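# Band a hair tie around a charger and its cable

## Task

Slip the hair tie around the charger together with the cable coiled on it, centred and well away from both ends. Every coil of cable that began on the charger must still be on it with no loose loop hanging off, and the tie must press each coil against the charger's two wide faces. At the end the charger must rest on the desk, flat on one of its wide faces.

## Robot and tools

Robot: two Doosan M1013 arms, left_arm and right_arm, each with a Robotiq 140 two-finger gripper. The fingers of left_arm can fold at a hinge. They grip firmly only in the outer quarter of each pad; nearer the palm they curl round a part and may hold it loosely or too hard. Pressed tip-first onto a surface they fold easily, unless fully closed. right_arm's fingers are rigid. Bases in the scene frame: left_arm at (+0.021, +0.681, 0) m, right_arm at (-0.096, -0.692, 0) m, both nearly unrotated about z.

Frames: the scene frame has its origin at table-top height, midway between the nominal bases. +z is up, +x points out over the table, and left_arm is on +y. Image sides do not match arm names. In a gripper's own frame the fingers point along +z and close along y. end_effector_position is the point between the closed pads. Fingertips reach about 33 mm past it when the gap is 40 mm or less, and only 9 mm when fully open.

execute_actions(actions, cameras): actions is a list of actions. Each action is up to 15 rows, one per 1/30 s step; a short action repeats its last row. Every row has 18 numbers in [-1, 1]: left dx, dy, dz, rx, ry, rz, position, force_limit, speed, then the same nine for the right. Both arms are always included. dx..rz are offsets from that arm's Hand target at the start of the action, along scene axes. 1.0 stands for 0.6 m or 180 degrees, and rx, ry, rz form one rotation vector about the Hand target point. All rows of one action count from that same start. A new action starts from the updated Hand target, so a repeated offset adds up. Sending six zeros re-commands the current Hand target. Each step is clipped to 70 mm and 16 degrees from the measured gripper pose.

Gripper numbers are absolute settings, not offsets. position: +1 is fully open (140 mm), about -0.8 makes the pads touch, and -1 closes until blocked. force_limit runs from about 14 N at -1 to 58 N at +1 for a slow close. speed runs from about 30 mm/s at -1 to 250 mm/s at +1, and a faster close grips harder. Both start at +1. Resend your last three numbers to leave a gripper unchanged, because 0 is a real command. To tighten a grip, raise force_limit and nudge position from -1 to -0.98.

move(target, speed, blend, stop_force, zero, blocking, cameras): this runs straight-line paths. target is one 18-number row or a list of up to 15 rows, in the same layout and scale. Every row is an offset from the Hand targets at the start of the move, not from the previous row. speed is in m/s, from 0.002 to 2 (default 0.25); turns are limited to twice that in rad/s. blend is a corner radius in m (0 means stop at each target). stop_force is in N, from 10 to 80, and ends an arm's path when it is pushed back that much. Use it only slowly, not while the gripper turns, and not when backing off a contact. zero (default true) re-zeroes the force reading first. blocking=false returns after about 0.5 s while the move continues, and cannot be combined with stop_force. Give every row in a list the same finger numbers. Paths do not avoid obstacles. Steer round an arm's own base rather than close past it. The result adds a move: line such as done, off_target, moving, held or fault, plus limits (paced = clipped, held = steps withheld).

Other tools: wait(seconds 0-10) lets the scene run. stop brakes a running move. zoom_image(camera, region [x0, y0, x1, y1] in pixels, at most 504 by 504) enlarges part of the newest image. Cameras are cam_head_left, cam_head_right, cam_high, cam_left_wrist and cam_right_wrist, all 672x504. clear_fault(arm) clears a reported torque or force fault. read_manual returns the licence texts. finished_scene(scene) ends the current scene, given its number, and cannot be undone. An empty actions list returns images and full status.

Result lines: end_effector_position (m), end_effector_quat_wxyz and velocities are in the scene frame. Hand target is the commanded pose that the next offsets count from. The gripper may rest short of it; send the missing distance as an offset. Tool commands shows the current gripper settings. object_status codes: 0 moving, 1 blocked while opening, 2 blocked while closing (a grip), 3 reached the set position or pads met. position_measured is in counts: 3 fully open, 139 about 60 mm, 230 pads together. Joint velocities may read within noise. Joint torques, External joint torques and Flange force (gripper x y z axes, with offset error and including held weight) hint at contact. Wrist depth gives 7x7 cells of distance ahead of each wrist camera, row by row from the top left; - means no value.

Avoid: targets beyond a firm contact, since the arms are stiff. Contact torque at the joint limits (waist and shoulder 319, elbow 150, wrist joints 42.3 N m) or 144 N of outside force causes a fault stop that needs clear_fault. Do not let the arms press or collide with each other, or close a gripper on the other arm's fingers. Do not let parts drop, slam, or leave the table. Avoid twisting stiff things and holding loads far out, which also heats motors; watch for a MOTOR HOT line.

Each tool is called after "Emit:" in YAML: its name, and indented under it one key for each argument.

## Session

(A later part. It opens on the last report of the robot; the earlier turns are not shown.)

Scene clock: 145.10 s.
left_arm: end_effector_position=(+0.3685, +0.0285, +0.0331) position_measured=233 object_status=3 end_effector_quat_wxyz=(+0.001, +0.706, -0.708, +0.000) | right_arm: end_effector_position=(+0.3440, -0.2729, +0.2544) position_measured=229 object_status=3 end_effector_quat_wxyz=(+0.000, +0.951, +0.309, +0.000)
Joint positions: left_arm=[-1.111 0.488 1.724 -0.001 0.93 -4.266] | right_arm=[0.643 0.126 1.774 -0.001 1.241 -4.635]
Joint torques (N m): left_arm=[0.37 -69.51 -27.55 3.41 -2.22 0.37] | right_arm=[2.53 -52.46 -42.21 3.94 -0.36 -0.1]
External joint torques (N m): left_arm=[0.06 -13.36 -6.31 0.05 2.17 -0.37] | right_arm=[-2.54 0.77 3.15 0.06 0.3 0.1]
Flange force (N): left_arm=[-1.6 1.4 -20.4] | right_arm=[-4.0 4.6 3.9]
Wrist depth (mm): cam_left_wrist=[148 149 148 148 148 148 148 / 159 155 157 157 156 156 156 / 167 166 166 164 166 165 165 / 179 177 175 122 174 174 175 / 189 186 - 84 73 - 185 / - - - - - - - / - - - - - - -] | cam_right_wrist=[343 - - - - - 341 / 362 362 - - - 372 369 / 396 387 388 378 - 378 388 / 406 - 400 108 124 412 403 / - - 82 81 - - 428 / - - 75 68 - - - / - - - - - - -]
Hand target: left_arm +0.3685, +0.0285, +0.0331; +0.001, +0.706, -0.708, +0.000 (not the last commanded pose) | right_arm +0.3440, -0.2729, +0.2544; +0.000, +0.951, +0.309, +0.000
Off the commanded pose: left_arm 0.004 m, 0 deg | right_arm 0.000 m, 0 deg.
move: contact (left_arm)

Emit:
move:
  target:
    - [0,0,0.03,0,0,0,-1,-1,0,0,0,0,0,0,0,-0.8,1,0]
    - [0.1,0,0.03,0,0,0,-0.5,1,0,0,0,0,0,0,0,-0.8,1,0]
    - [0.1,0,0.0022,0,0,0,-0.5,1,0,0,0,0,0,0,0,-0.8,1,0]
  speed: 0.06
  cameras: ["cam_left_wrist"]

Emit:
zoom_image:
  camera: "cam_left_wrist"
  region: [240, 140, 460, 310]

Scene clock: 150.90 s.
left_arm: end_effector_position=(+0.4285, +0.0285, +0.0345) position_measured=192 object_status=3 end_effector_quat_wxyz=(+0.001, +0.706, -0.708, +0.000) | right_arm: end_effector_position=(+0.3440, -0.2729, +0.2544) position_measured=229 object_status=3 end_effector_quat_wxyz=(+0.000, +0.951, +0.309, +0.000)
Joint positions: left_arm=[-1.04 0.526 1.657 -0.001 0.958 -4.195] | right_arm=[0.643 0.126 1.774 -0.001 1.241 -4.635]
Joint torques (N m): left_arm=[1.38 -92.78 -35.33 3.73 0.17 0.37] | right_arm=[2.54 -51.93 -42.38 3.95 -0.35 -0.08]
External joint torques (N m): left_arm=[-1.34 5.85 0.74 -0.2 -0.22 -0.37] | right_arm=[-2.55 0.11 3.25 0.06 0.3 0.08]
Flange force (N): left_arm=[6.1 -1.2 6.2] | right_arm=[-5.2 4.8 3.7]
Wrist depth (mm): cam_left_wrist=[- 148 149 149 149 149 149 / 159 156 158 158 158 157 157 / 168 168 167 165 167 166 167 / 178 178 176 173 144 174 176 / 188 80 87 187 144 88 88 / - - - 204 - - 72 / - - - 219 - - 65] | cam_right_wrist=[351 340 347 - 358 - 345 / - - 362 369 361 358 360 / - 384 - - 370 - 377 / - 402 - 108 125 - - / - - 82 81 - - 451 / - - 75 68 - - - / - - - - - - -]
Hand target: left_arm +0.4285, +0.0285, +0.0345; +0.001, +0.706, -0.708, +0.000 | right_arm +0.3440, -0.2729, +0.2544; +0.000, +0.951, +0.309, +0.000
Off the commanded pose: left_arm 0.000 m, 0 deg | right_arm 0.000 m, 0 deg.
move: done
camera_calibration:
cam_left_wrist: T_world_to_cam=[[-0.999737, 0.0211663, -0.00879778, 0.443754], [0.0168745, 0.939376, 0.342475, -0.0461764], [0.0155133, 0.342236, -0.939486, 0.157235], [0, 0, 0, 1]] pos_world=[0.441977, -0.0198271, 0.167438]
Images, in order (width x height): cam_left_wrist 672x504.

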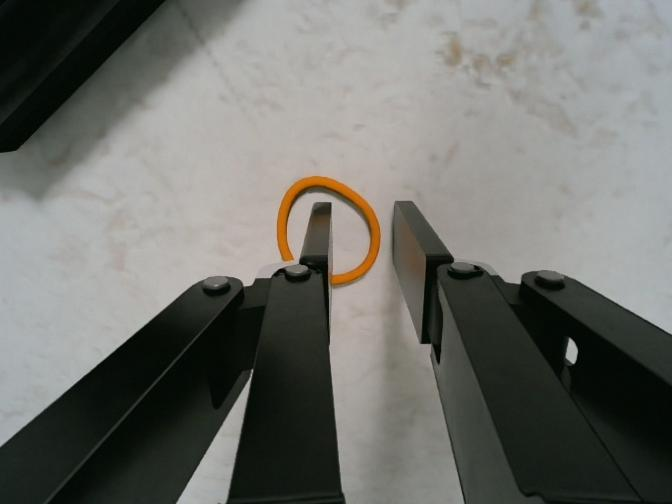

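Scaled by 2.291 from the camera's 672x504 image, which has a finer 960x720 frame.

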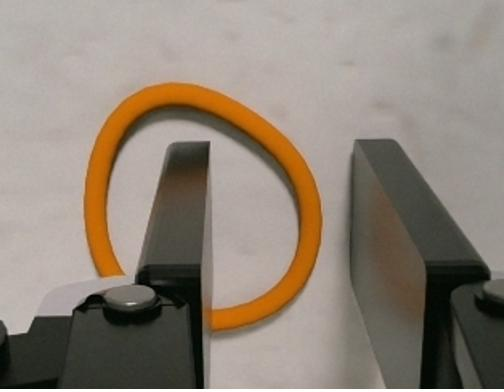

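Emit:
move:
  target:
    - [0,0,0,0,0,0,-1,-1,-1,0,0,0,0,0,0,-0.8,1,0]
    - [0,0,0.12,0,0,0,-1,-1,-1,0,0,0,0,0,0,-0.8,1,0]
  speed: 0.05
  cameras: ["cam_left_wrist"]

Emit:
zoom_image:
  camera: "cam_left_wrist"
  region: [240, 140, 460, 310]

Scene clock: 158.03 s.
left_arm: end_effector_position=(+0.4285, +0.0285, +0.1064) position_measured=225 object_status=2 end_effector_quat_wxyz=(+0.001, +0.706, -0.708, +0.000) | right_arm: end_effector_position=(+0.3440, -0.2729, +0.2544) position_measured=229 object_status=3 end_effector_quat_wxyz=(+0.000, +0.951, +0.309, +0.000)
Joint positions: left_arm=[-1.04 0.465 1.605 -0.001 1.071 -4.196] | right_arm=[0.643 0.126 1.774 -0.001 1.241 -4.635]
Joint torques (N m): left_arm=[1.37 -88.69 -37.93 3.91 0.06 0.39] | right_arm=[2.52 -51.69 -42.27 3.94 -0.32 -0.06]
External joint torques (N m): left_arm=[-1.52 4.79 0.81 -0.14 -0.11 -0.39] | right_arm=[-2.52 -0.37 3.01 0.08 0.27 0.06]
Flange force (N): left_arm=[5.4 -0.5 4.5] | right_arm=[-5.5 4.8 3.2]
Wrist depth (mm): cam_left_wrist=[190 196 214 213 213 213 213 / 228 222 226 225 226 225 225 / 240 240 241 234 239 238 238 / 255 256 251 111 251 253 253 / 273 266 - 84 - - 268 / - - - - - - - / - - - - - - -] | cam_right_wrist=[346 347 343 346 341 337 343 / 361 - 362 356 359 - 365 / 395 - 384 - 381 383 368 / - 419 - 109 399 404 - / - - 82 81 - - - / - - 75 68 - - - / - - - - - - -]
Hand target: left_arm +0.4285, +0.0285, +0.1065; +0.001, +0.706, -0.708, +0.000 | right_arm +0.3440, -0.2729, +0.2544; +0.000, +0.951, +0.309, +0.000
Off the commanded pose: left_arm 0.000 m, 0 deg | right_arm 0.000 m, 0 deg.
move: done
camera_calibration:
cam_left_wrist: T_world_to_cam=[[-0.999739, 0.0211318, -0.00870393, 0.444364], [0.0168743, 0.939376, 0.342473, -0.0707999], [0.0154133, 0.342237, -0.939487, 0.224828], [0, 0, 0, 1]] pos_world=[0.441977, -0.019827, 0.239338]
Images, in order (width x height): cam_left_wrist 672x504.

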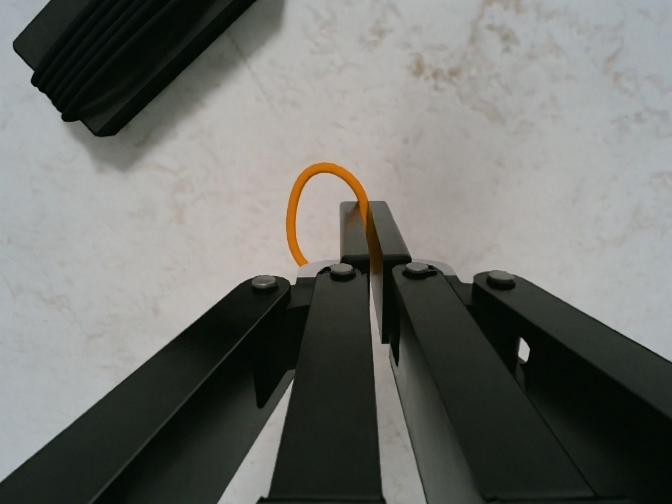

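Scaled by 2.291 from the camera's 672x504 image, which has a finer 960x720 frame.

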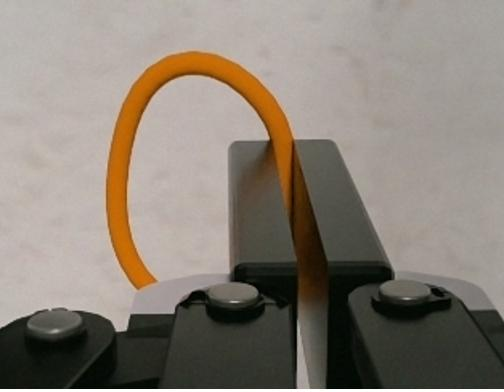

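Emit:
move:
  target: [0.0025,0.086,0.356,-0.5,0,0,-1,-1,-1,0,0,0,0,0,0,-0.8,1,0]
  speed: 0.2

Emit:
move:
  target: [0,0,0,0,0,0,-1,-1,-1,0.182,0.355,0.109,0.459,-0.234,0.234,-1,-1,0]
  speed: 0.2
  cameras: ["all"]

Scene clock: 171.70 s.
left_arm: end_effector_position=(+0.4300, +0.0801, +0.3201) position_measured=225 object_status=2 end_effector_quat_wxyz=(+0.500, +0.499, -0.501, +0.501) | right_arm: end_effector_position=(+0.3440, -0.2729, +0.2544) position_measured=229 object_status=3 end_effector_quat_wxyz=(+0.000, +0.951, +0.309, +0.000)
Joint positions: left_arm=[-0.634 0.227 2.241 -2.108 1.183 -2.134] | right_arm=[0.643 0.126 1.774 -0.001 1.241 -4.635]
Joint torques (N m): left_arm=[1.25 -52.19 -25.85 -2.3 2.64 0.42] | right_arm=[2.24 -51.54 -42.29 3.88 -0.24 -0.1]
External joint torques (N m): left_arm=[-1.28 3.66 0.69 -0.47 -0.28 -0.42] | right_arm=[-2.23 -0.47 3.12 0.13 0.18 0.1]
Flange force (N): left_arm=[-5.5 -0.9 4.8] | right_arm=[-5.9 4.3 3.4]
Wrist depth (mm): cam_left_wrist=[- 2714 - - 399 - - / - - - - 442 - - / - - - - 475 - 826 / - - - 111 987 958 841 / 2303 803 - 84 - - 760 / - - - - - - - / - - - - - - -] | cam_right_wrist=[343 342 337 343 344 342 356 / - - - 362 363 359 356 / 389 396 - 386 386 374 371 / - - - 109 - 404 400 / - 424 82 81 - 94 - / - - 75 68 - - - / - - - - - - -]
Hand target: left_arm +0.4300, +0.0801, +0.3201; +0.500, +0.499, -0.501, +0.501 | right_arm +0.3440, -0.2729, +0.2544; +0.000, +0.951, +0.309, +0.000
Off the commanded pose: left_arm 0.000 m, 0 deg | right_arm 0.000 m, 0 deg.
move: done

Scene clock: 176.93 s.
left_arm: end_effector_position=(+0.4300, +0.0801, +0.3201) position_measured=225 object_status=2 end_effector_quat_wxyz=(+0.500, +0.499, -0.501, +0.501) | right_arm: end_effector_position=(+0.4533, -0.0597, +0.3206) position_measured=231 object_status=3 end_effector_quat_wxyz=(-0.435, +0.687, +0.501, +0.296)
Joint positions: left_arm=[-0.634 0.227 2.241 -2.108 1.183 -2.134] | right_arm=[0.425 0.273 1.824 1.34 0.971 -6.284]
Joint torques (N m): left_arm=[1.42 -52.16 -25.8 -2.34 2.59 0.38] | right_arm=[2.33 -66.53 -41.91 2.66 0.62 -0.13]
External joint torques (N m): left_arm=[-1.47 3.71 0.69 -0.43 -0.23 -0.38] | right_arm=[-2.29 -0.05 3.01 0.08 0.21 0.11]
Flange force (N): left_arm=[-5.7 -0.8 5.0] | right_arm=[-5.9 -1.6 -4.4]
Wrist depth (mm): cam_left_wrist=[- - - 373 - - - / - - - 314 - - - / - - - 252 - 847 808 / - 1086 1013 111 1075 946 826 / 2620 - - 84 - - - / - - - - - - - / - - - - - - -] | cam_right_wrist=[2643 486 327 287 - - - / 816 750 494 222 - - 574 / 2836 822 763 - 634 581 - / - - - 108 504 500 442 / - - 82 93 - 94 415 / - - 75 68 - - - / - - - - - - -]
Hand target: left_arm +0.4300, +0.0801, +0.3201; +0.500, +0.499, -0.501, +0.501 | right_arm +0.4532, -0.0599, +0.3198; -0.471, +0.602, +0.505, +0.400
Off the commanded pose: left_arm 0.000 m, 0 deg | right_arm 0.001 m, 33 deg; orientation clipped.
joint sent to its limit (right arm) — joint 6 (wrist roll), lower limit. The joint targets are off in orientation, not in position.
move: off_target (right_arm); limits=paced
camera_calibration:
cam_left_wrist: T_world_to_cam=[[-0.999737, -0.00879778, -0.0211663, 0.453033], [0.0168745, 0.342475, -0.939376, 0.265648], [0.0155133, -0.939486, -0.342236, 0.319356], [0, 0, 0, 1]] pos_world=[0.443477, 0.213038, 0.368427]
cam_right_wrist: T_world_to_cam=[[0.938793, -0.122446, -0.321985, -0.317891], [-0.310392, -0.706079, -0.636482, 0.303773], [-0.149412, 0.697466, -0.700868, 0.476986], [0, 0, 0, 1]] pos_world=[0.463991, -0.157119, 0.425294]

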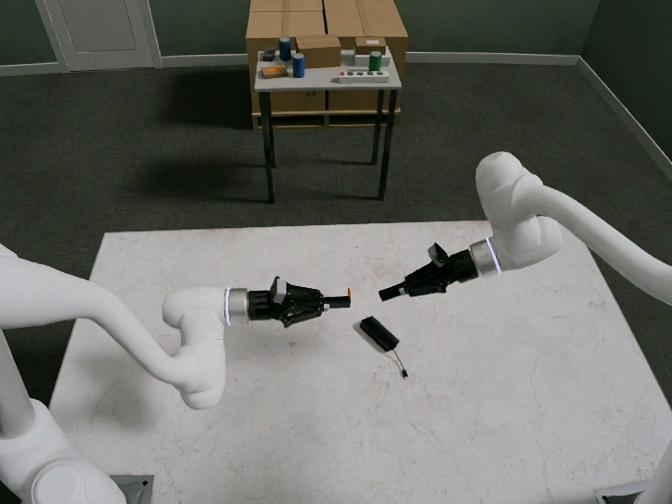

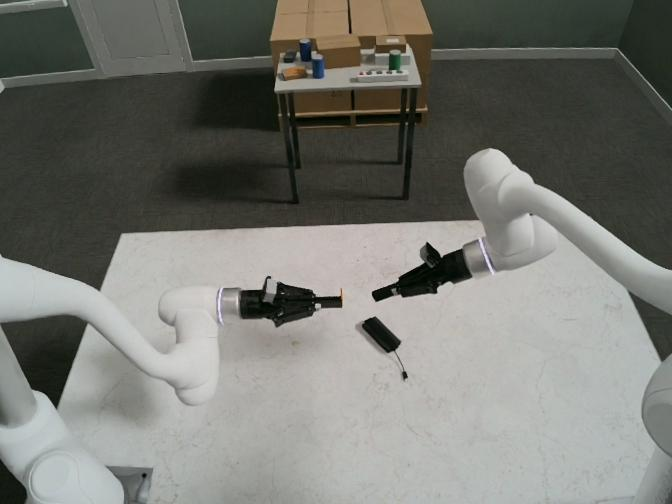

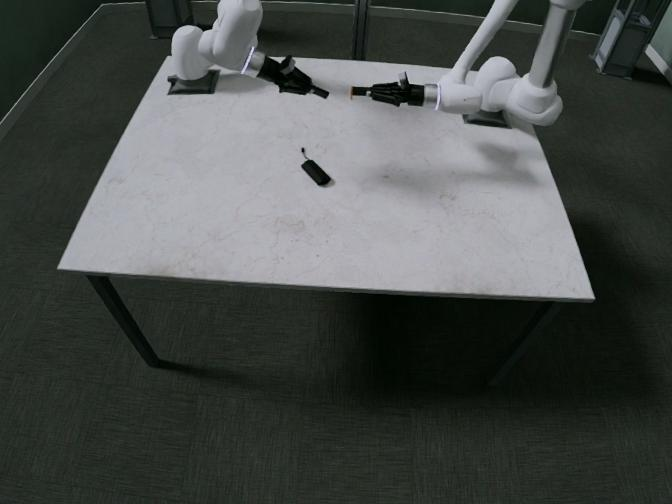

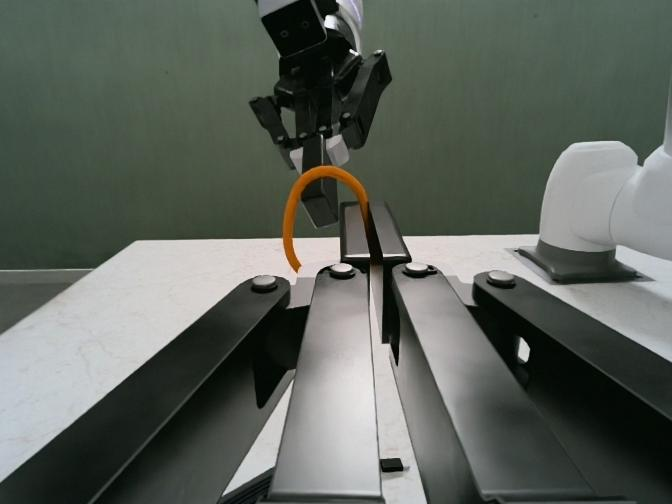

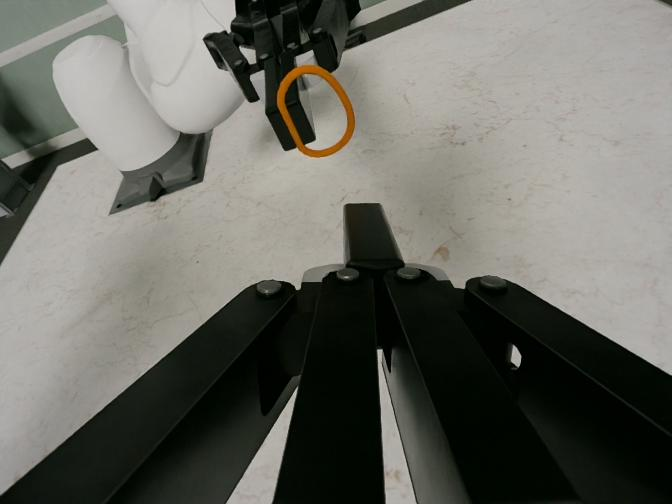

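Emit:
move:
  target: [0,0,0,0,0,0,-1,-1,-1,0,-0.05,0,0.012,0.940,-0.112,-1,-1,0]
  speed: 0.3
  cameras: ["cam_right_wrist","cam_left_wrist"]

Scene clock: 187.83 s.
left_arm: end_effector_position=(+0.4300, +0.0801, +0.3201) position_measured=225 object_status=2 end_effector_quat_wxyz=(+0.500, +0.499, -0.501, +0.501) | right_arm: end_effector_position=(+0.4532, -0.0899, +0.3198) position_measured=231 object_status=3 end_effector_quat_wxyz=(+0.500, -0.500, +0.500, +0.501)
Joint positions: left_arm=[-0.634 0.227 2.241 -2.108 1.183 -2.134] | right_arm=[0.338 0.38 2.011 1.87 1.303 -4.002]
Joint torques (N m): left_arm=[1.23 -52.08 -25.88 -2.36 2.56 0.4] | right_arm=[2.78 -70.18 -34.99 0.75 1.78 0.26]
External joint torques (N m): left_arm=[-1.13 3.45 0.75 -0.41 -0.2 -0.4] | right_arm=[-2.76 0.18 2.84 0.11 0.3 -0.26]
Flange force (N): left_arm=[-5.3 -0.9 4.2] | right_arm=[2.4 3.2 -6.7]
Wrist depth (mm): cam_left_wrist=[- - 534 544 - - 598 / - - 570 538 - 2561 635 / - - - 330 - 2850 794 / - - 1086 111 - 942 803 / 3211 - - 84 - - 667 / - - - - - - - / - - - - - - -] | cam_right_wrist=[- - - 2643 - 743 741 / - - - 480 546 763 - / 4229 5672 - 328 705 - - / 3524 4472 - 108 731 - 2704 / - - 82 93 - - - / - - 74 68 - - - / - - - - - - -]
Hand target: left_arm +0.4300, +0.0801, +0.3201; +0.500, +0.499, -0.501, +0.501 | right_arm +0.4532, -0.0899, +0.3198; +0.500, -0.500, +0.500, +0.501
Off the commanded pose: left_arm 0.000 m, 0 deg | right_arm 0.000 m, 0 deg.
move: done
camera_calibration:
cam_left_wrist: T_world_to_cam=[[-0.999737, -0.00879778, -0.0211663, 0.453033], [0.0168745, 0.342475, -0.939376, 0.265648], [0.0155133, -0.939486, -0.342236, 0.319356], [0, 0, 0, 1]] pos_world=[0.443477, 0.213038, 0.368427]
cam_right_wrist: T_world_to_cam=[[-0.999767, 0.00620432, 0.0206605, 0.458691], [0.0173357, -0.338915, 0.940657, -0.337912], [0.0128383, 0.940797, 0.338728, 0.113312], [0, 0, 0, 1]] pos_world=[0.462988, -0.223972, 0.270001]
Images, in order (width x height): cam_left_wrist 672x504, cam_right_wrist 672x504.

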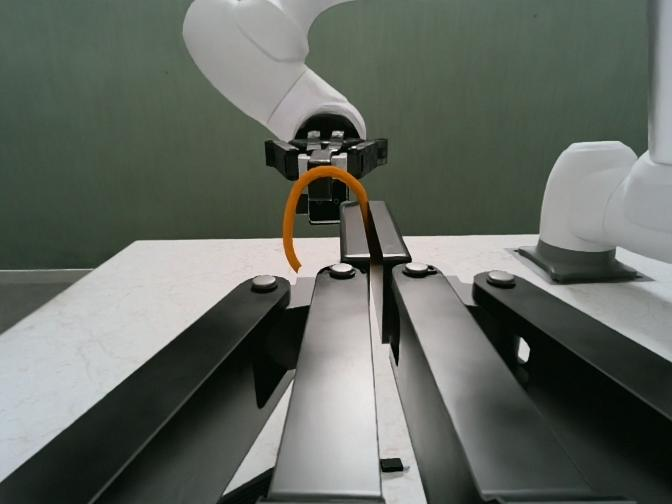

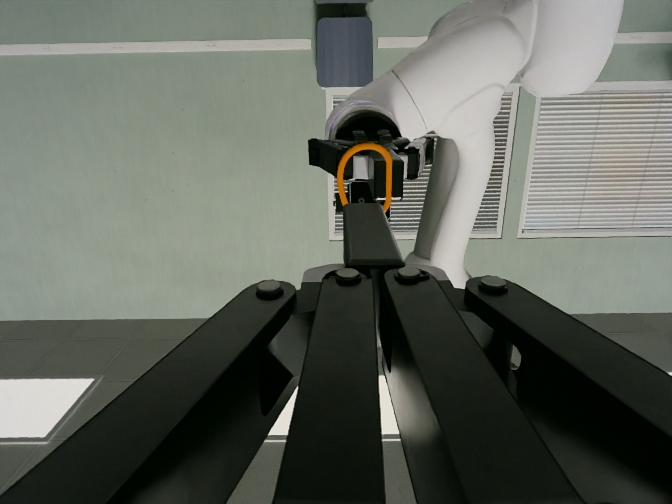

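Emit:
move:
  target: [0,0,0,0,0,0,-1,-1,-1,-0.0053,0.158,0.002,0,0,0,-1,-1,0]
  speed: 0.1
  cameras: ["cam_right_wrist","cam_left_wrist"]

Emit:
zoom_image:
  camera: "cam_right_wrist"
  region: [280, 130, 450, 260]

Emit:
zoom_image:
  camera: "cam_left_wrist"
  region: [260, 140, 430, 280]

Scene clock: 197.17 s.
left_arm: end_effector_position=(+0.4300, +0.0801, +0.3201) position_measured=225 object_status=2 end_effector_quat_wxyz=(+0.500, +0.499, -0.501, +0.501) | right_arm: end_effector_position=(+0.4500, +0.0048, +0.3210) position_measured=231 object_status=3 end_effector_quat_wxyz=(+0.500, -0.500, +0.500, +0.501)
Joint positions: left_arm=[-0.634 0.227 2.241 -2.108 1.183 -2.134] | right_arm=[0.474 0.432 1.922 1.967 1.202 -3.999]
Joint torques (N m): left_arm=[1.47 -52.07 -25.82 -2.35 2.55 0.36] | right_arm=[1.73 -76.44 -36.5 0.19 2 -0.06]
External joint torques (N m): left_arm=[-1.43 3.56 0.68 -0.42 -0.2 -0.36] | right_arm=[-1.96 0.17 2.98 0.34 0.07 0.06]
Flange force (N): left_arm=[-5.5 -0.7 4.8] | right_arm=[1.9 3.5 -5.6]
Wrist depth (mm): cam_left_wrist=[- 469 446 - - - 3454 / - 2682 465 412 - - - / - - 311 244 - 781 806 / - 962 - 116 - 912 864 / - 808 - 84 - - - / - - - - - - - / - - - - - - -] | cam_right_wrist=[2769 2643 - 2769 452 440 646 / 4229 - 3186 394 456 475 - / 3524 - 3371 250 300 569 - / 3751 3186 3276 108 627 - - / - - 82 93 - - - / - - 74 68 - - - / - - - - - - -]
Hand target: left_arm +0.4300, +0.0801, +0.3201; +0.500, +0.499, -0.501, +0.501 | right_arm +0.4500, +0.0049, +0.3210; +0.500, -0.500, +0.500, +0.501
Off the commanded pose: left_arm 0.000 m, 0 deg | right_arm 0.000 m, 0 deg.
move: done
camera_calibration:
cam_left_wrist: T_world_to_cam=[[-0.999737, -0.00879778, -0.0211663, 0.453033], [0.0168745, 0.342475, -0.939376, 0.265648], [0.0155133, -0.939486, -0.342236, 0.319356], [0, 0, 0, 1]] pos_world=[0.443477, 0.213038, 0.368427]
cam_right_wrist: T_world_to_cam=[[-0.999766, 0.00616977, 0.0207543, 0.454847], [0.0174357, -0.338915, 0.940655, -0.30703], [0.0128376, 0.940797, 0.338728, 0.0238193], [0, 0, 0, 1]] pos_world=[0.459788, -0.129272, 0.271301]
Images, in order (width x height): cam_left_wrist 672x504, cam_right_wrist 672x504.

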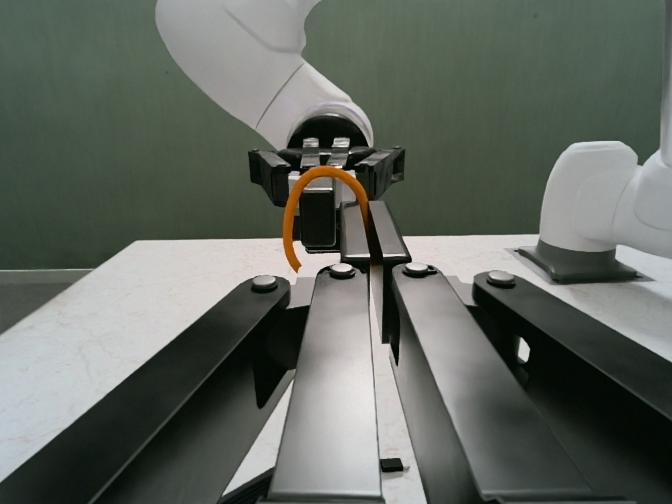

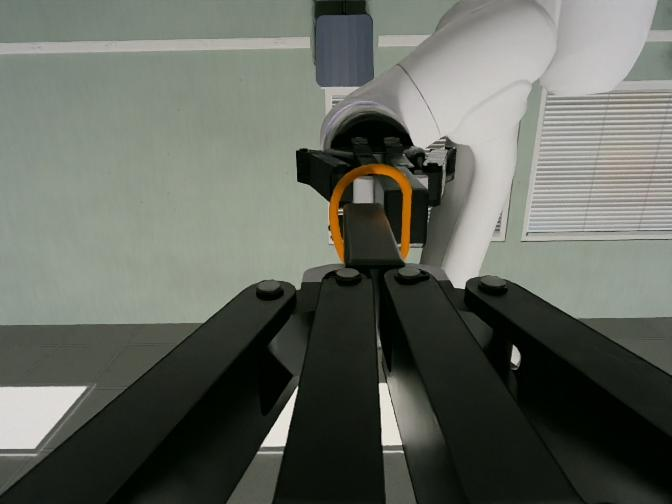

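Scaled by 2.965 from the camera's 672x504 image, which has a finer 960x720 frame.

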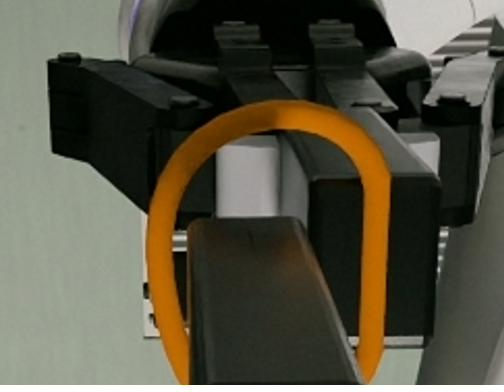

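Scaled by 2.965 from the camera's 672x504 image, which has a finer 960x720 frame.

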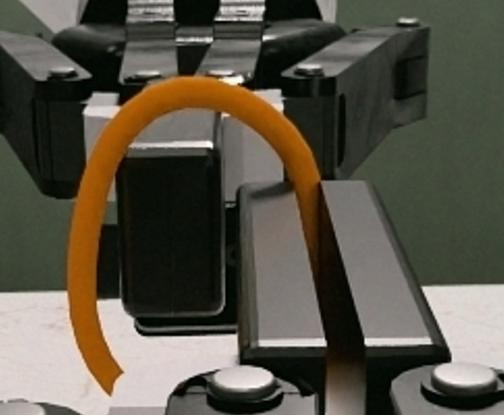

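Emit:
move:
  target: [0,0,0,0,0,0,-1,-1,-1,0.0,0.054,-0.003,0,0,0,-1,-1,0]
  speed: 0.02
  stop_force: 12
  cameras: ["cam_right_wrist","cam_left_wrist"]

Emit:
zoom_image:
  camera: "cam_right_wrist"
  region: [280, 130, 450, 260]

Emit:
zoom_image:
  camera: "cam_left_wrist"
  region: [260, 140, 430, 280]

Scene clock: 208.37 s.
left_arm: end_effector_position=(+0.4300, +0.0801, +0.3201) position_measured=225 object_status=2 end_effector_quat_wxyz=(+0.500, +0.499, -0.501, +0.501) | right_arm: end_effector_position=(+0.4500, +0.0373, +0.3192) position_measured=231 object_status=3 end_effector_quat_wxyz=(+0.500, -0.500, +0.500, +0.501)
Joint positions: left_arm=[-0.634 0.227 2.241 -2.108 1.183 -2.134] | right_arm=[0.515 0.457 1.885 1.996 1.17 -4]
Joint torques (N m): left_arm=[1.1 -51.85 -25.78 -2.33 2.58 0.39] | right_arm=[2.2 -79.06 -36.69 0.32 1.71 -0.09]
External joint torques (N m): left_arm=[-1.13 3.45 0.7 -0.44 -0.23 -0.39] | right_arm=[-2.17 -0.28 2.71 0.07 0.37 0.1]
Flange force (N): left_arm=[-5.3 -0.9 4.3] | right_arm=[1.2 2.9 -6.5]
Wrist depth (mm): cam_left_wrist=[- 418 419 - - - - / - - 438 415 - 2235 2350 / - - 224 222 - 841 814 / 3864 991 - 122 - 930 857 / - - - 84 - - - / - - - - - - - / - - - - - - -] | cam_right_wrist=[- - - 2398 421 409 625 / - - - 431 427 452 3060 / - - - 264 279 3020 3186 / - - 3020 108 152 3420 2280 / 2944 - 82 93 - - - / - - 74 68 - - - / - - - - - - -]
Hand target: left_arm +0.4300, +0.0801, +0.3201; +0.500, +0.499, -0.501, +0.501 | right_arm +0.4500, +0.0373, +0.3192; +0.500, -0.500, +0.500, +0.501
Off the commanded pose: left_arm 0.000 m, 0 deg | right_arm 0.000 m, 0 deg.
move: done
camera_calibration:
cam_left_wrist: T_world_to_cam=[[-0.999737, -0.00879778, -0.0211663, 0.453033], [0.0168745, 0.342475, -0.939376, 0.265648], [0.0155133, -0.939486, -0.342236, 0.319356], [0, 0, 0, 1]] pos_world=[0.443477, 0.213038, 0.368427]
cam_right_wrist: T_world_to_cam=[[-0.999766, 0.00616977, 0.0207543, 0.454684], [0.0174357, -0.338915, 0.940655, -0.294322], [0.0128376, 0.940797, 0.338728, -0.00614687], [0, 0, 0, 1]] pos_world=[0.459788, -0.0967724, 0.269501]
Images, in order (width x height): cam_left_wrist 672x504, cam_right_wrist 672x504.

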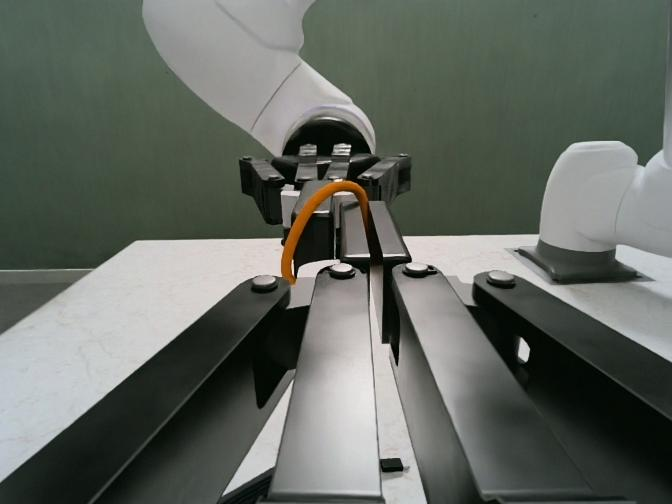

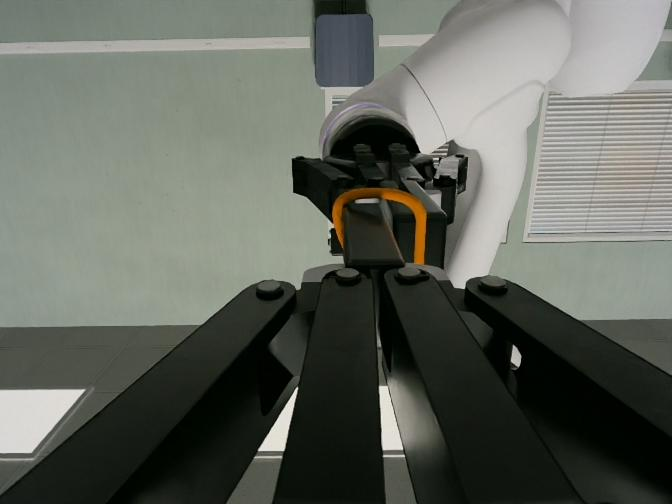

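Scaled by 2.965 from the camera's 672x504 image, which has a finer 960x720 frame.

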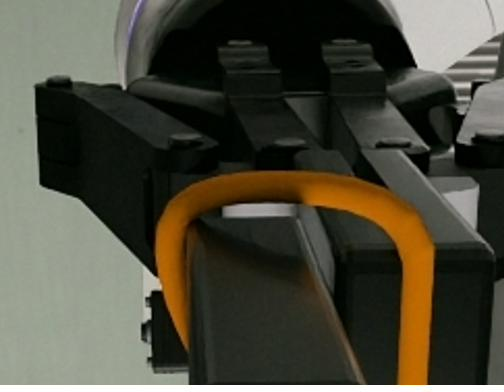

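Scaled by 2.965 from the camera's 672x504 image, which has a finer 960x720 frame.

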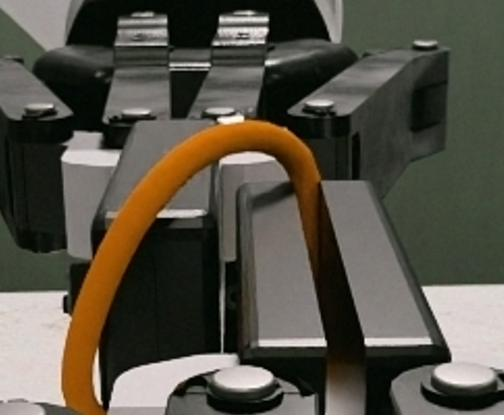

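Emit:
zoom_image:
  camera: "cam_left_wrist"
  region: [275, 170, 375, 285]

Emit:
zoom_image:
  camera: "cam_right_wrist"
  region: [325, 175, 445, 275]

Scaled by 4.383 from the camera's 672x504 image, which has a finer 960x720 frame.

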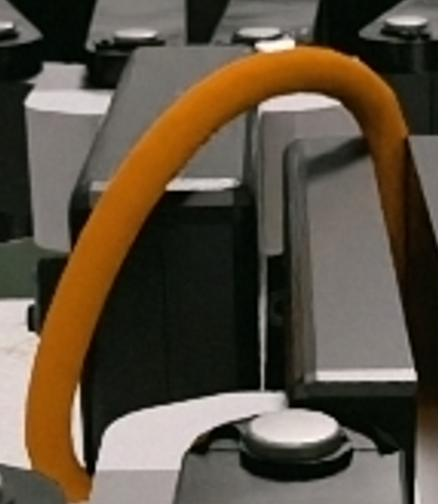

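Scaled by 4.200 from the camera's 672x504 image, which has a finer 960x720 frame.

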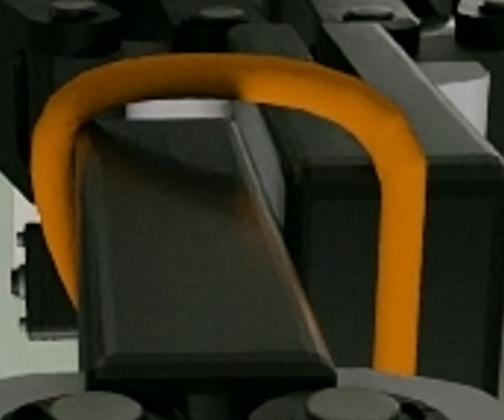

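Emit:
move:
  target: [0,0,0,0,0,0,-1,-1,-1,-0.0015,-0.01,-0.02,0,0,0,-1,-1,0]
  speed: 0.02
  cameras: ["cam_right_wrist","cam_left_wrist"]

Emit:
zoom_image:
  camera: "cam_left_wrist"
  region: [275, 170, 375, 285]

Emit:
zoom_image:
  camera: "cam_right_wrist"
  region: [325, 155, 445, 275]

Scene clock: 223.00 s.
left_arm: end_effector_position=(+0.4300, +0.0801, +0.3201) position_measured=225 object_status=2 end_effector_quat_wxyz=(+0.500, +0.499, -0.501, +0.501) | right_arm: end_effector_position=(+0.4491, +0.0313, +0.3073) position_measured=231 object_status=3 end_effector_quat_wxyz=(+0.500, -0.500, +0.500, +0.501)
Joint positions: left_arm=[-0.634 0.227 2.241 -2.108 1.183 -2.134] | right_arm=[0.509 0.466 1.9 2 1.184 -4.022]
Joint torques (N m): left_arm=[1.4 -52.44 -25.87 -2.36 2.64 0.38] | right_arm=[2.45 -79.3 -36.37 0.27 1.78 -0.02]
External joint torques (N m): left_arm=[-1.26 3.89 0.75 -0.41 -0.29 -0.38] | right_arm=[-2.34 -0.1 3.08 0.1 0.34 0.02]
Flange force (N): left_arm=[-5.9 -1.2 4.8] | right_arm=[1.6 3.3 -6.9]
Wrist depth (mm): cam_left_wrist=[- 418 426 - - - - / - - 442 441 - - - / - - 305 302 3562 3081 814 / - 2451 991 116 122 898 880 / 3304 - - 84 - - 755 / - - - - - - - / - - - - - - -] | cam_right_wrist=[- - - - 428 420 629 / - - - 446 435 439 - / 3813 - - 293 311 547 - / - 3634 - 108 179 581 - / - - 82 93 - 91 3322 / - - 74 68 - - - / - - - - - - -]
Hand target: left_arm +0.4300, +0.0801, +0.3201; +0.500, +0.499, -0.501, +0.501 | right_arm +0.4491, +0.0313, +0.3072; +0.500, -0.500, +0.500, +0.501
Off the commanded pose: left_arm 0.000 m, 0 deg | right_arm 0.000 m, 0 deg.
move: done
camera_calibration:
cam_left_wrist: T_world_to_cam=[[-0.999737, -0.00879778, -0.0211663, 0.453033], [0.0168745, 0.342475, -0.939376, 0.265648], [0.0155133, -0.939486, -0.342236, 0.319356], [0, 0, 0, 1]] pos_world=[0.443477, 0.213038, 0.368427]
cam_right_wrist: T_world_to_cam=[[-0.999766, 0.00616977, 0.0207543, 0.45407], [0.0174357, -0.338915, 0.940655, -0.285052], [0.0128376, 0.940797, 0.338728, 0.0035742], [0, 0, 0, 1]] pos_world=[0.458888, -0.102772, 0.257501]
Images, in order (width x height): cam_left_wrist 672x504, cam_right_wrist 672x504.

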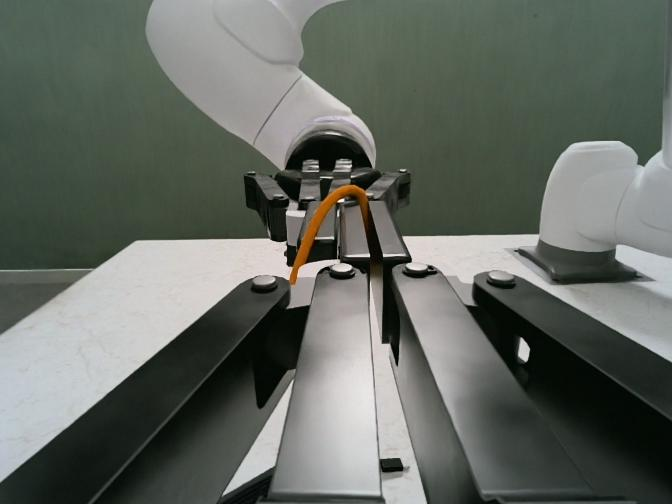

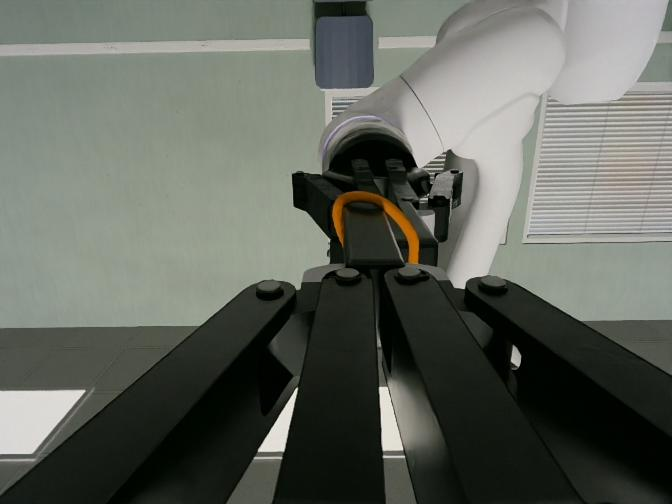

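Scaled by 4.383 from the camera's 672x504 image, which has a finer 960x720 frame.

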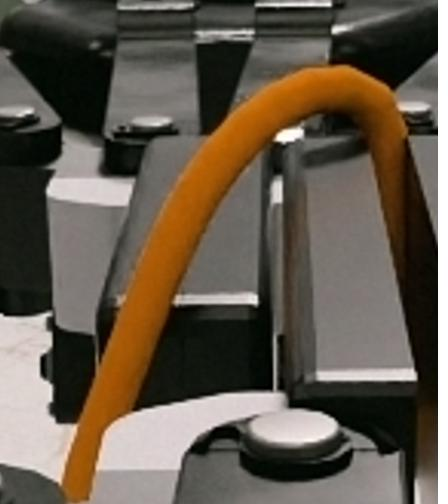

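Scaled by 4.200 from the camera's 672x504 image, which has a finer 960x720 frame.

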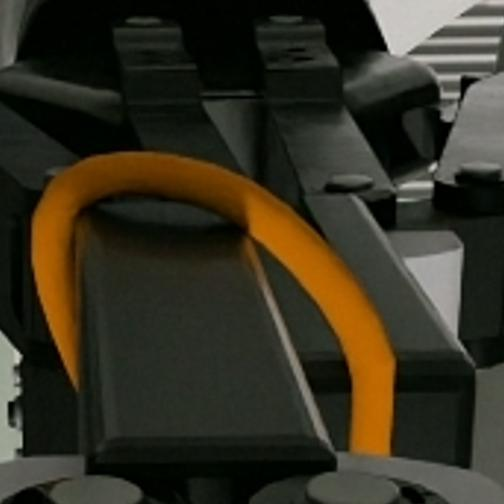

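Emit:
move:
  target:
    - [0,0,0,0,0,0,-1,-1,-1,0,-0.05,0,0,0,0,-1,-1,0]
    - [0,0,0,0,0,0,-1,-1,-1,-0.0035,-0.05,0.0175,0,0,0,-1,-1,0]
  speed: 0.05
  cameras: ["cam_right_wrist","cam_left_wrist"]

Emit:
zoom_image:
  camera: "cam_left_wrist"
  region: [275, 150, 375, 285]

Emit:
zoom_image:
  camera: "cam_right_wrist"
  region: [325, 155, 445, 275]

Scene clock: 241.23 s.
left_arm: end_effector_position=(+0.4300, +0.0801, +0.3201) position_measured=225 object_status=2 end_effector_quat_wxyz=(+0.500, +0.499, -0.501, +0.501) | right_arm: end_effector_position=(+0.4470, +0.0013, +0.3176) position_measured=231 object_status=3 end_effector_quat_wxyz=(+0.500, -0.500, +0.500, +0.501)
Joint positions: left_arm=[-0.634 0.227 2.241 -2.108 1.183 -2.134] | right_arm=[0.472 0.431 1.933 1.968 1.207 -4.008]
Joint torques (N m): left_arm=[1.47 -52.42 -25.82 -2.34 2.56 0.37] | right_arm=[2.66 -76.71 -35.59 0.42 1.82 0.09]
External joint torques (N m): left_arm=[-1.56 3.82 0.69 -0.43 -0.2 -0.37] | right_arm=[-2.77 1.48 2.52 0.09 0.26 -0.09]
Flange force (N): left_arm=[-5.9 -0.8 5.2] | right_arm=[3.5 0.7 -5.7]
Wrist depth (mm): cam_left_wrist=[5066 467 447 - - - - / - - 474 469 - - - / 2923 - - 259 - 789 803 / - - - 116 - 901 838 / 3040 806 - 84 - - - / - - - - - - - / - - - - - - -] | cam_right_wrist=[- - - 2556 450 443 661 / - - - 421 462 488 - / 3230 - - 304 325 546 - / - - - 108 612 - - / - - 82 93 - - 3524 / - - 74 68 - - - / - - - - - - -]
Hand target: left_arm +0.4300, +0.0801, +0.3201; +0.500, +0.499, -0.501, +0.501 | right_arm +0.4470, +0.0013, +0.3177; +0.500, -0.500, +0.500, +0.501
Off the commanded pose: left_arm 0.000 m, 0 deg | right_arm 0.000 m, 0 deg.
move: done
camera_calibration:
cam_left_wrist: T_world_to_cam=[[-0.999737, -0.00879778, -0.0211663, 0.453033], [0.0168745, 0.342475, -0.939376, 0.265648], [0.0155133, -0.939486, -0.342236, 0.319356], [0, 0, 0, 1]] pos_world=[0.443477, 0.213038, 0.368427]
cam_right_wrist: T_world_to_cam=[[-0.999764, 0.00626358, 0.0207888, 0.451943], [0.0174364, -0.338917, 0.940655, -0.305], [0.0129375, 0.940796, 0.338728, 0.0283507], [0, 0, 0, 1]] pos_world=[0.456788, -0.132872, 0.267901]
Images, in order (width x height): cam_left_wrist 672x504, cam_right_wrist 672x504.

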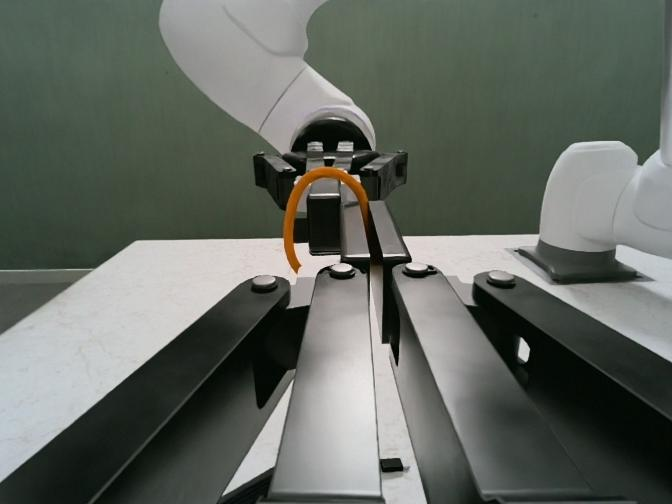

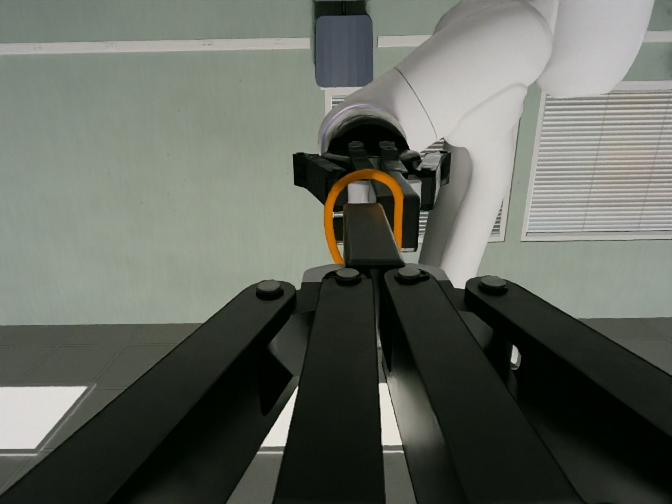

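Scaled by 3.733 from the camera's 672x504 image, which has a finer 960x720 frame.

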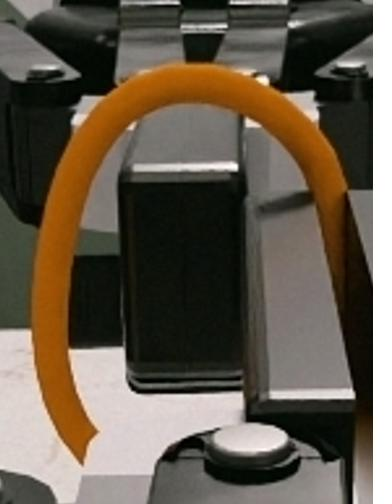

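Scaled by 4.200 from the camera's 672x504 image, which has a finer 960x720 frame.

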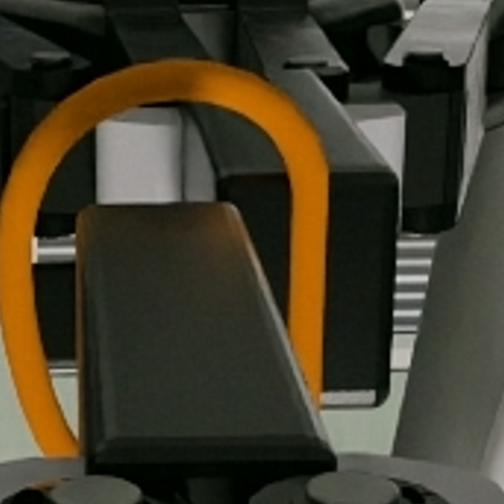

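Emit:
move:
  target: [0,0,0,0,0,0,-1,-1,-1,0.001,0.045,-0.001,0,0,0,-1,-1,0]
  speed: 0.03
  stop_force: 12
  cameras: ["cam_right_wrist","cam_left_wrist"]

Emit:
zoom_image:
  camera: "cam_left_wrist"
  region: [275, 150, 375, 285]

Emit:
zoom_image:
  camera: "cam_right_wrist"
  region: [325, 155, 445, 275]

Scene clock: 248.60 s.
left_arm: end_effector_position=(+0.4300, +0.0801, +0.3201) position_measured=225 object_status=2 end_effector_quat_wxyz=(+0.500, +0.499, -0.501, +0.501) | right_arm: end_effector_position=(+0.4476, +0.0283, +0.3171) position_measured=231 object_status=3 end_effector_quat_wxyz=(+0.500, -0.500, +0.500, +0.501)
Joint positions: left_arm=[-0.634 0.227 2.241 -2.108 1.184 -2.134] | right_arm=[0.506 0.451 1.901 1.992 1.18 -4.007]
Joint torques (N m): left_arm=[3.35 -51.13 -28.33 -3.72 1.56 0.43] | right_arm=[7.86 -79.06 -35.19 -1.05 2.95 -0.1]
External joint torques (N m): left_arm=[-3.41 2.66 3.23 0.95 0.8 -0.43] | right_arm=[-7.88 1.01 1.6 1.45 -0.87 0.1]
Flange force (N): left_arm=[-5.5 4.3 2.0] | right_arm=[2.2 -3.2 -9.0]
Wrist depth (mm): cam_left_wrist=[- 427 426 - - - - / - - 445 442 - - - / - - 295 228 - 898 814 / - 1096 - 122 1060 923 870 / 814 803 - 84 - - - / - - - - - - - / - - - - - - -] | cam_right_wrist=[- 3060 - 2769 424 419 632 / - 2704 - 436 439 447 2673 / - - - 278 271 529 - / - - - 108 160 570 - / - - 82 93 - - - / - - 74 68 - - - / - - - - - - -]
Hand target: left_arm +0.4300, +0.0801, +0.3201; +0.500, +0.499, -0.501, +0.501 | right_arm +0.4476, +0.0283, +0.3171; +0.500, -0.500, +0.500, +0.501
Off the commanded pose: left_arm 0.000 m, 0 deg | right_arm 0.000 m, 0 deg.
move: done
camera_calibration:
cam_left_wrist: T_world_to_cam=[[-0.999737, -0.00866921, -0.0212249, 0.453028], [0.0169741, 0.342441, -0.939386, 0.265615], [0.015412, -0.939499, -0.342204, 0.319391], [0, 0, 0, 1]] pos_world=[0.443478, 0.213038, 0.368427]
cam_right_wrist: T_world_to_cam=[[-0.999766, 0.00616977, 0.0207543, 0.452384], [0.0174357, -0.338915, 0.940655, -0.295355], [0.0128376, 0.940797, 0.338728, 0.00306244], [0, 0, 0, 1]] pos_world=[0.457388, -0.105772, 0.267401]
Images, in order (width x height): cam_left_wrist 672x504, cam_right_wrist 672x504.

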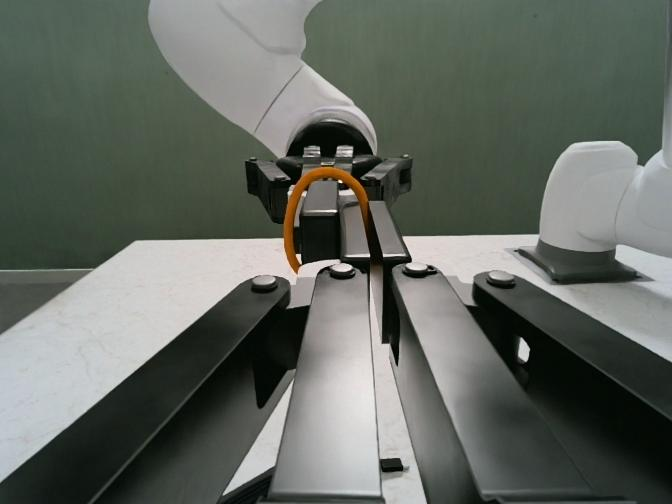

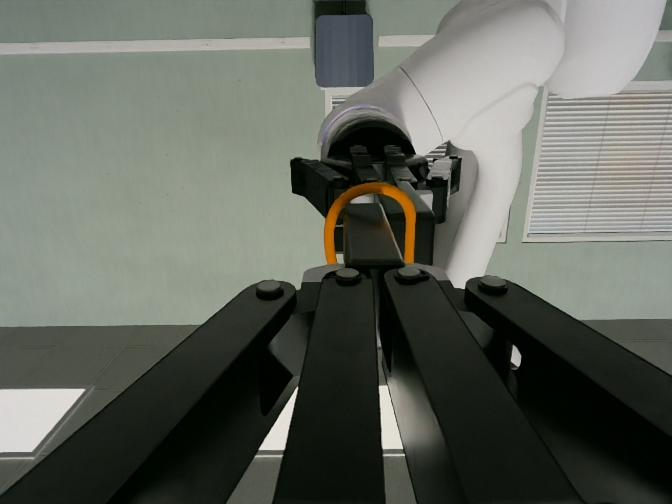

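Scaled by 3.733 from the camera's 672x504 image, which has a finer 960x720 frame.

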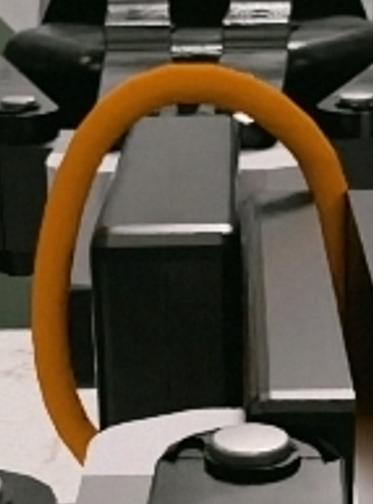

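Scaled by 4.200 from the camera's 672x504 image, which has a finer 960x720 frame.

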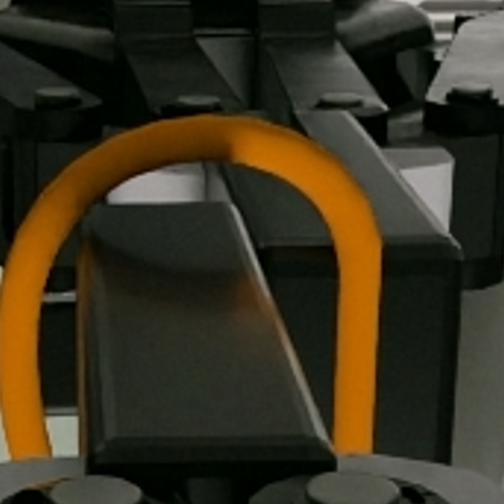

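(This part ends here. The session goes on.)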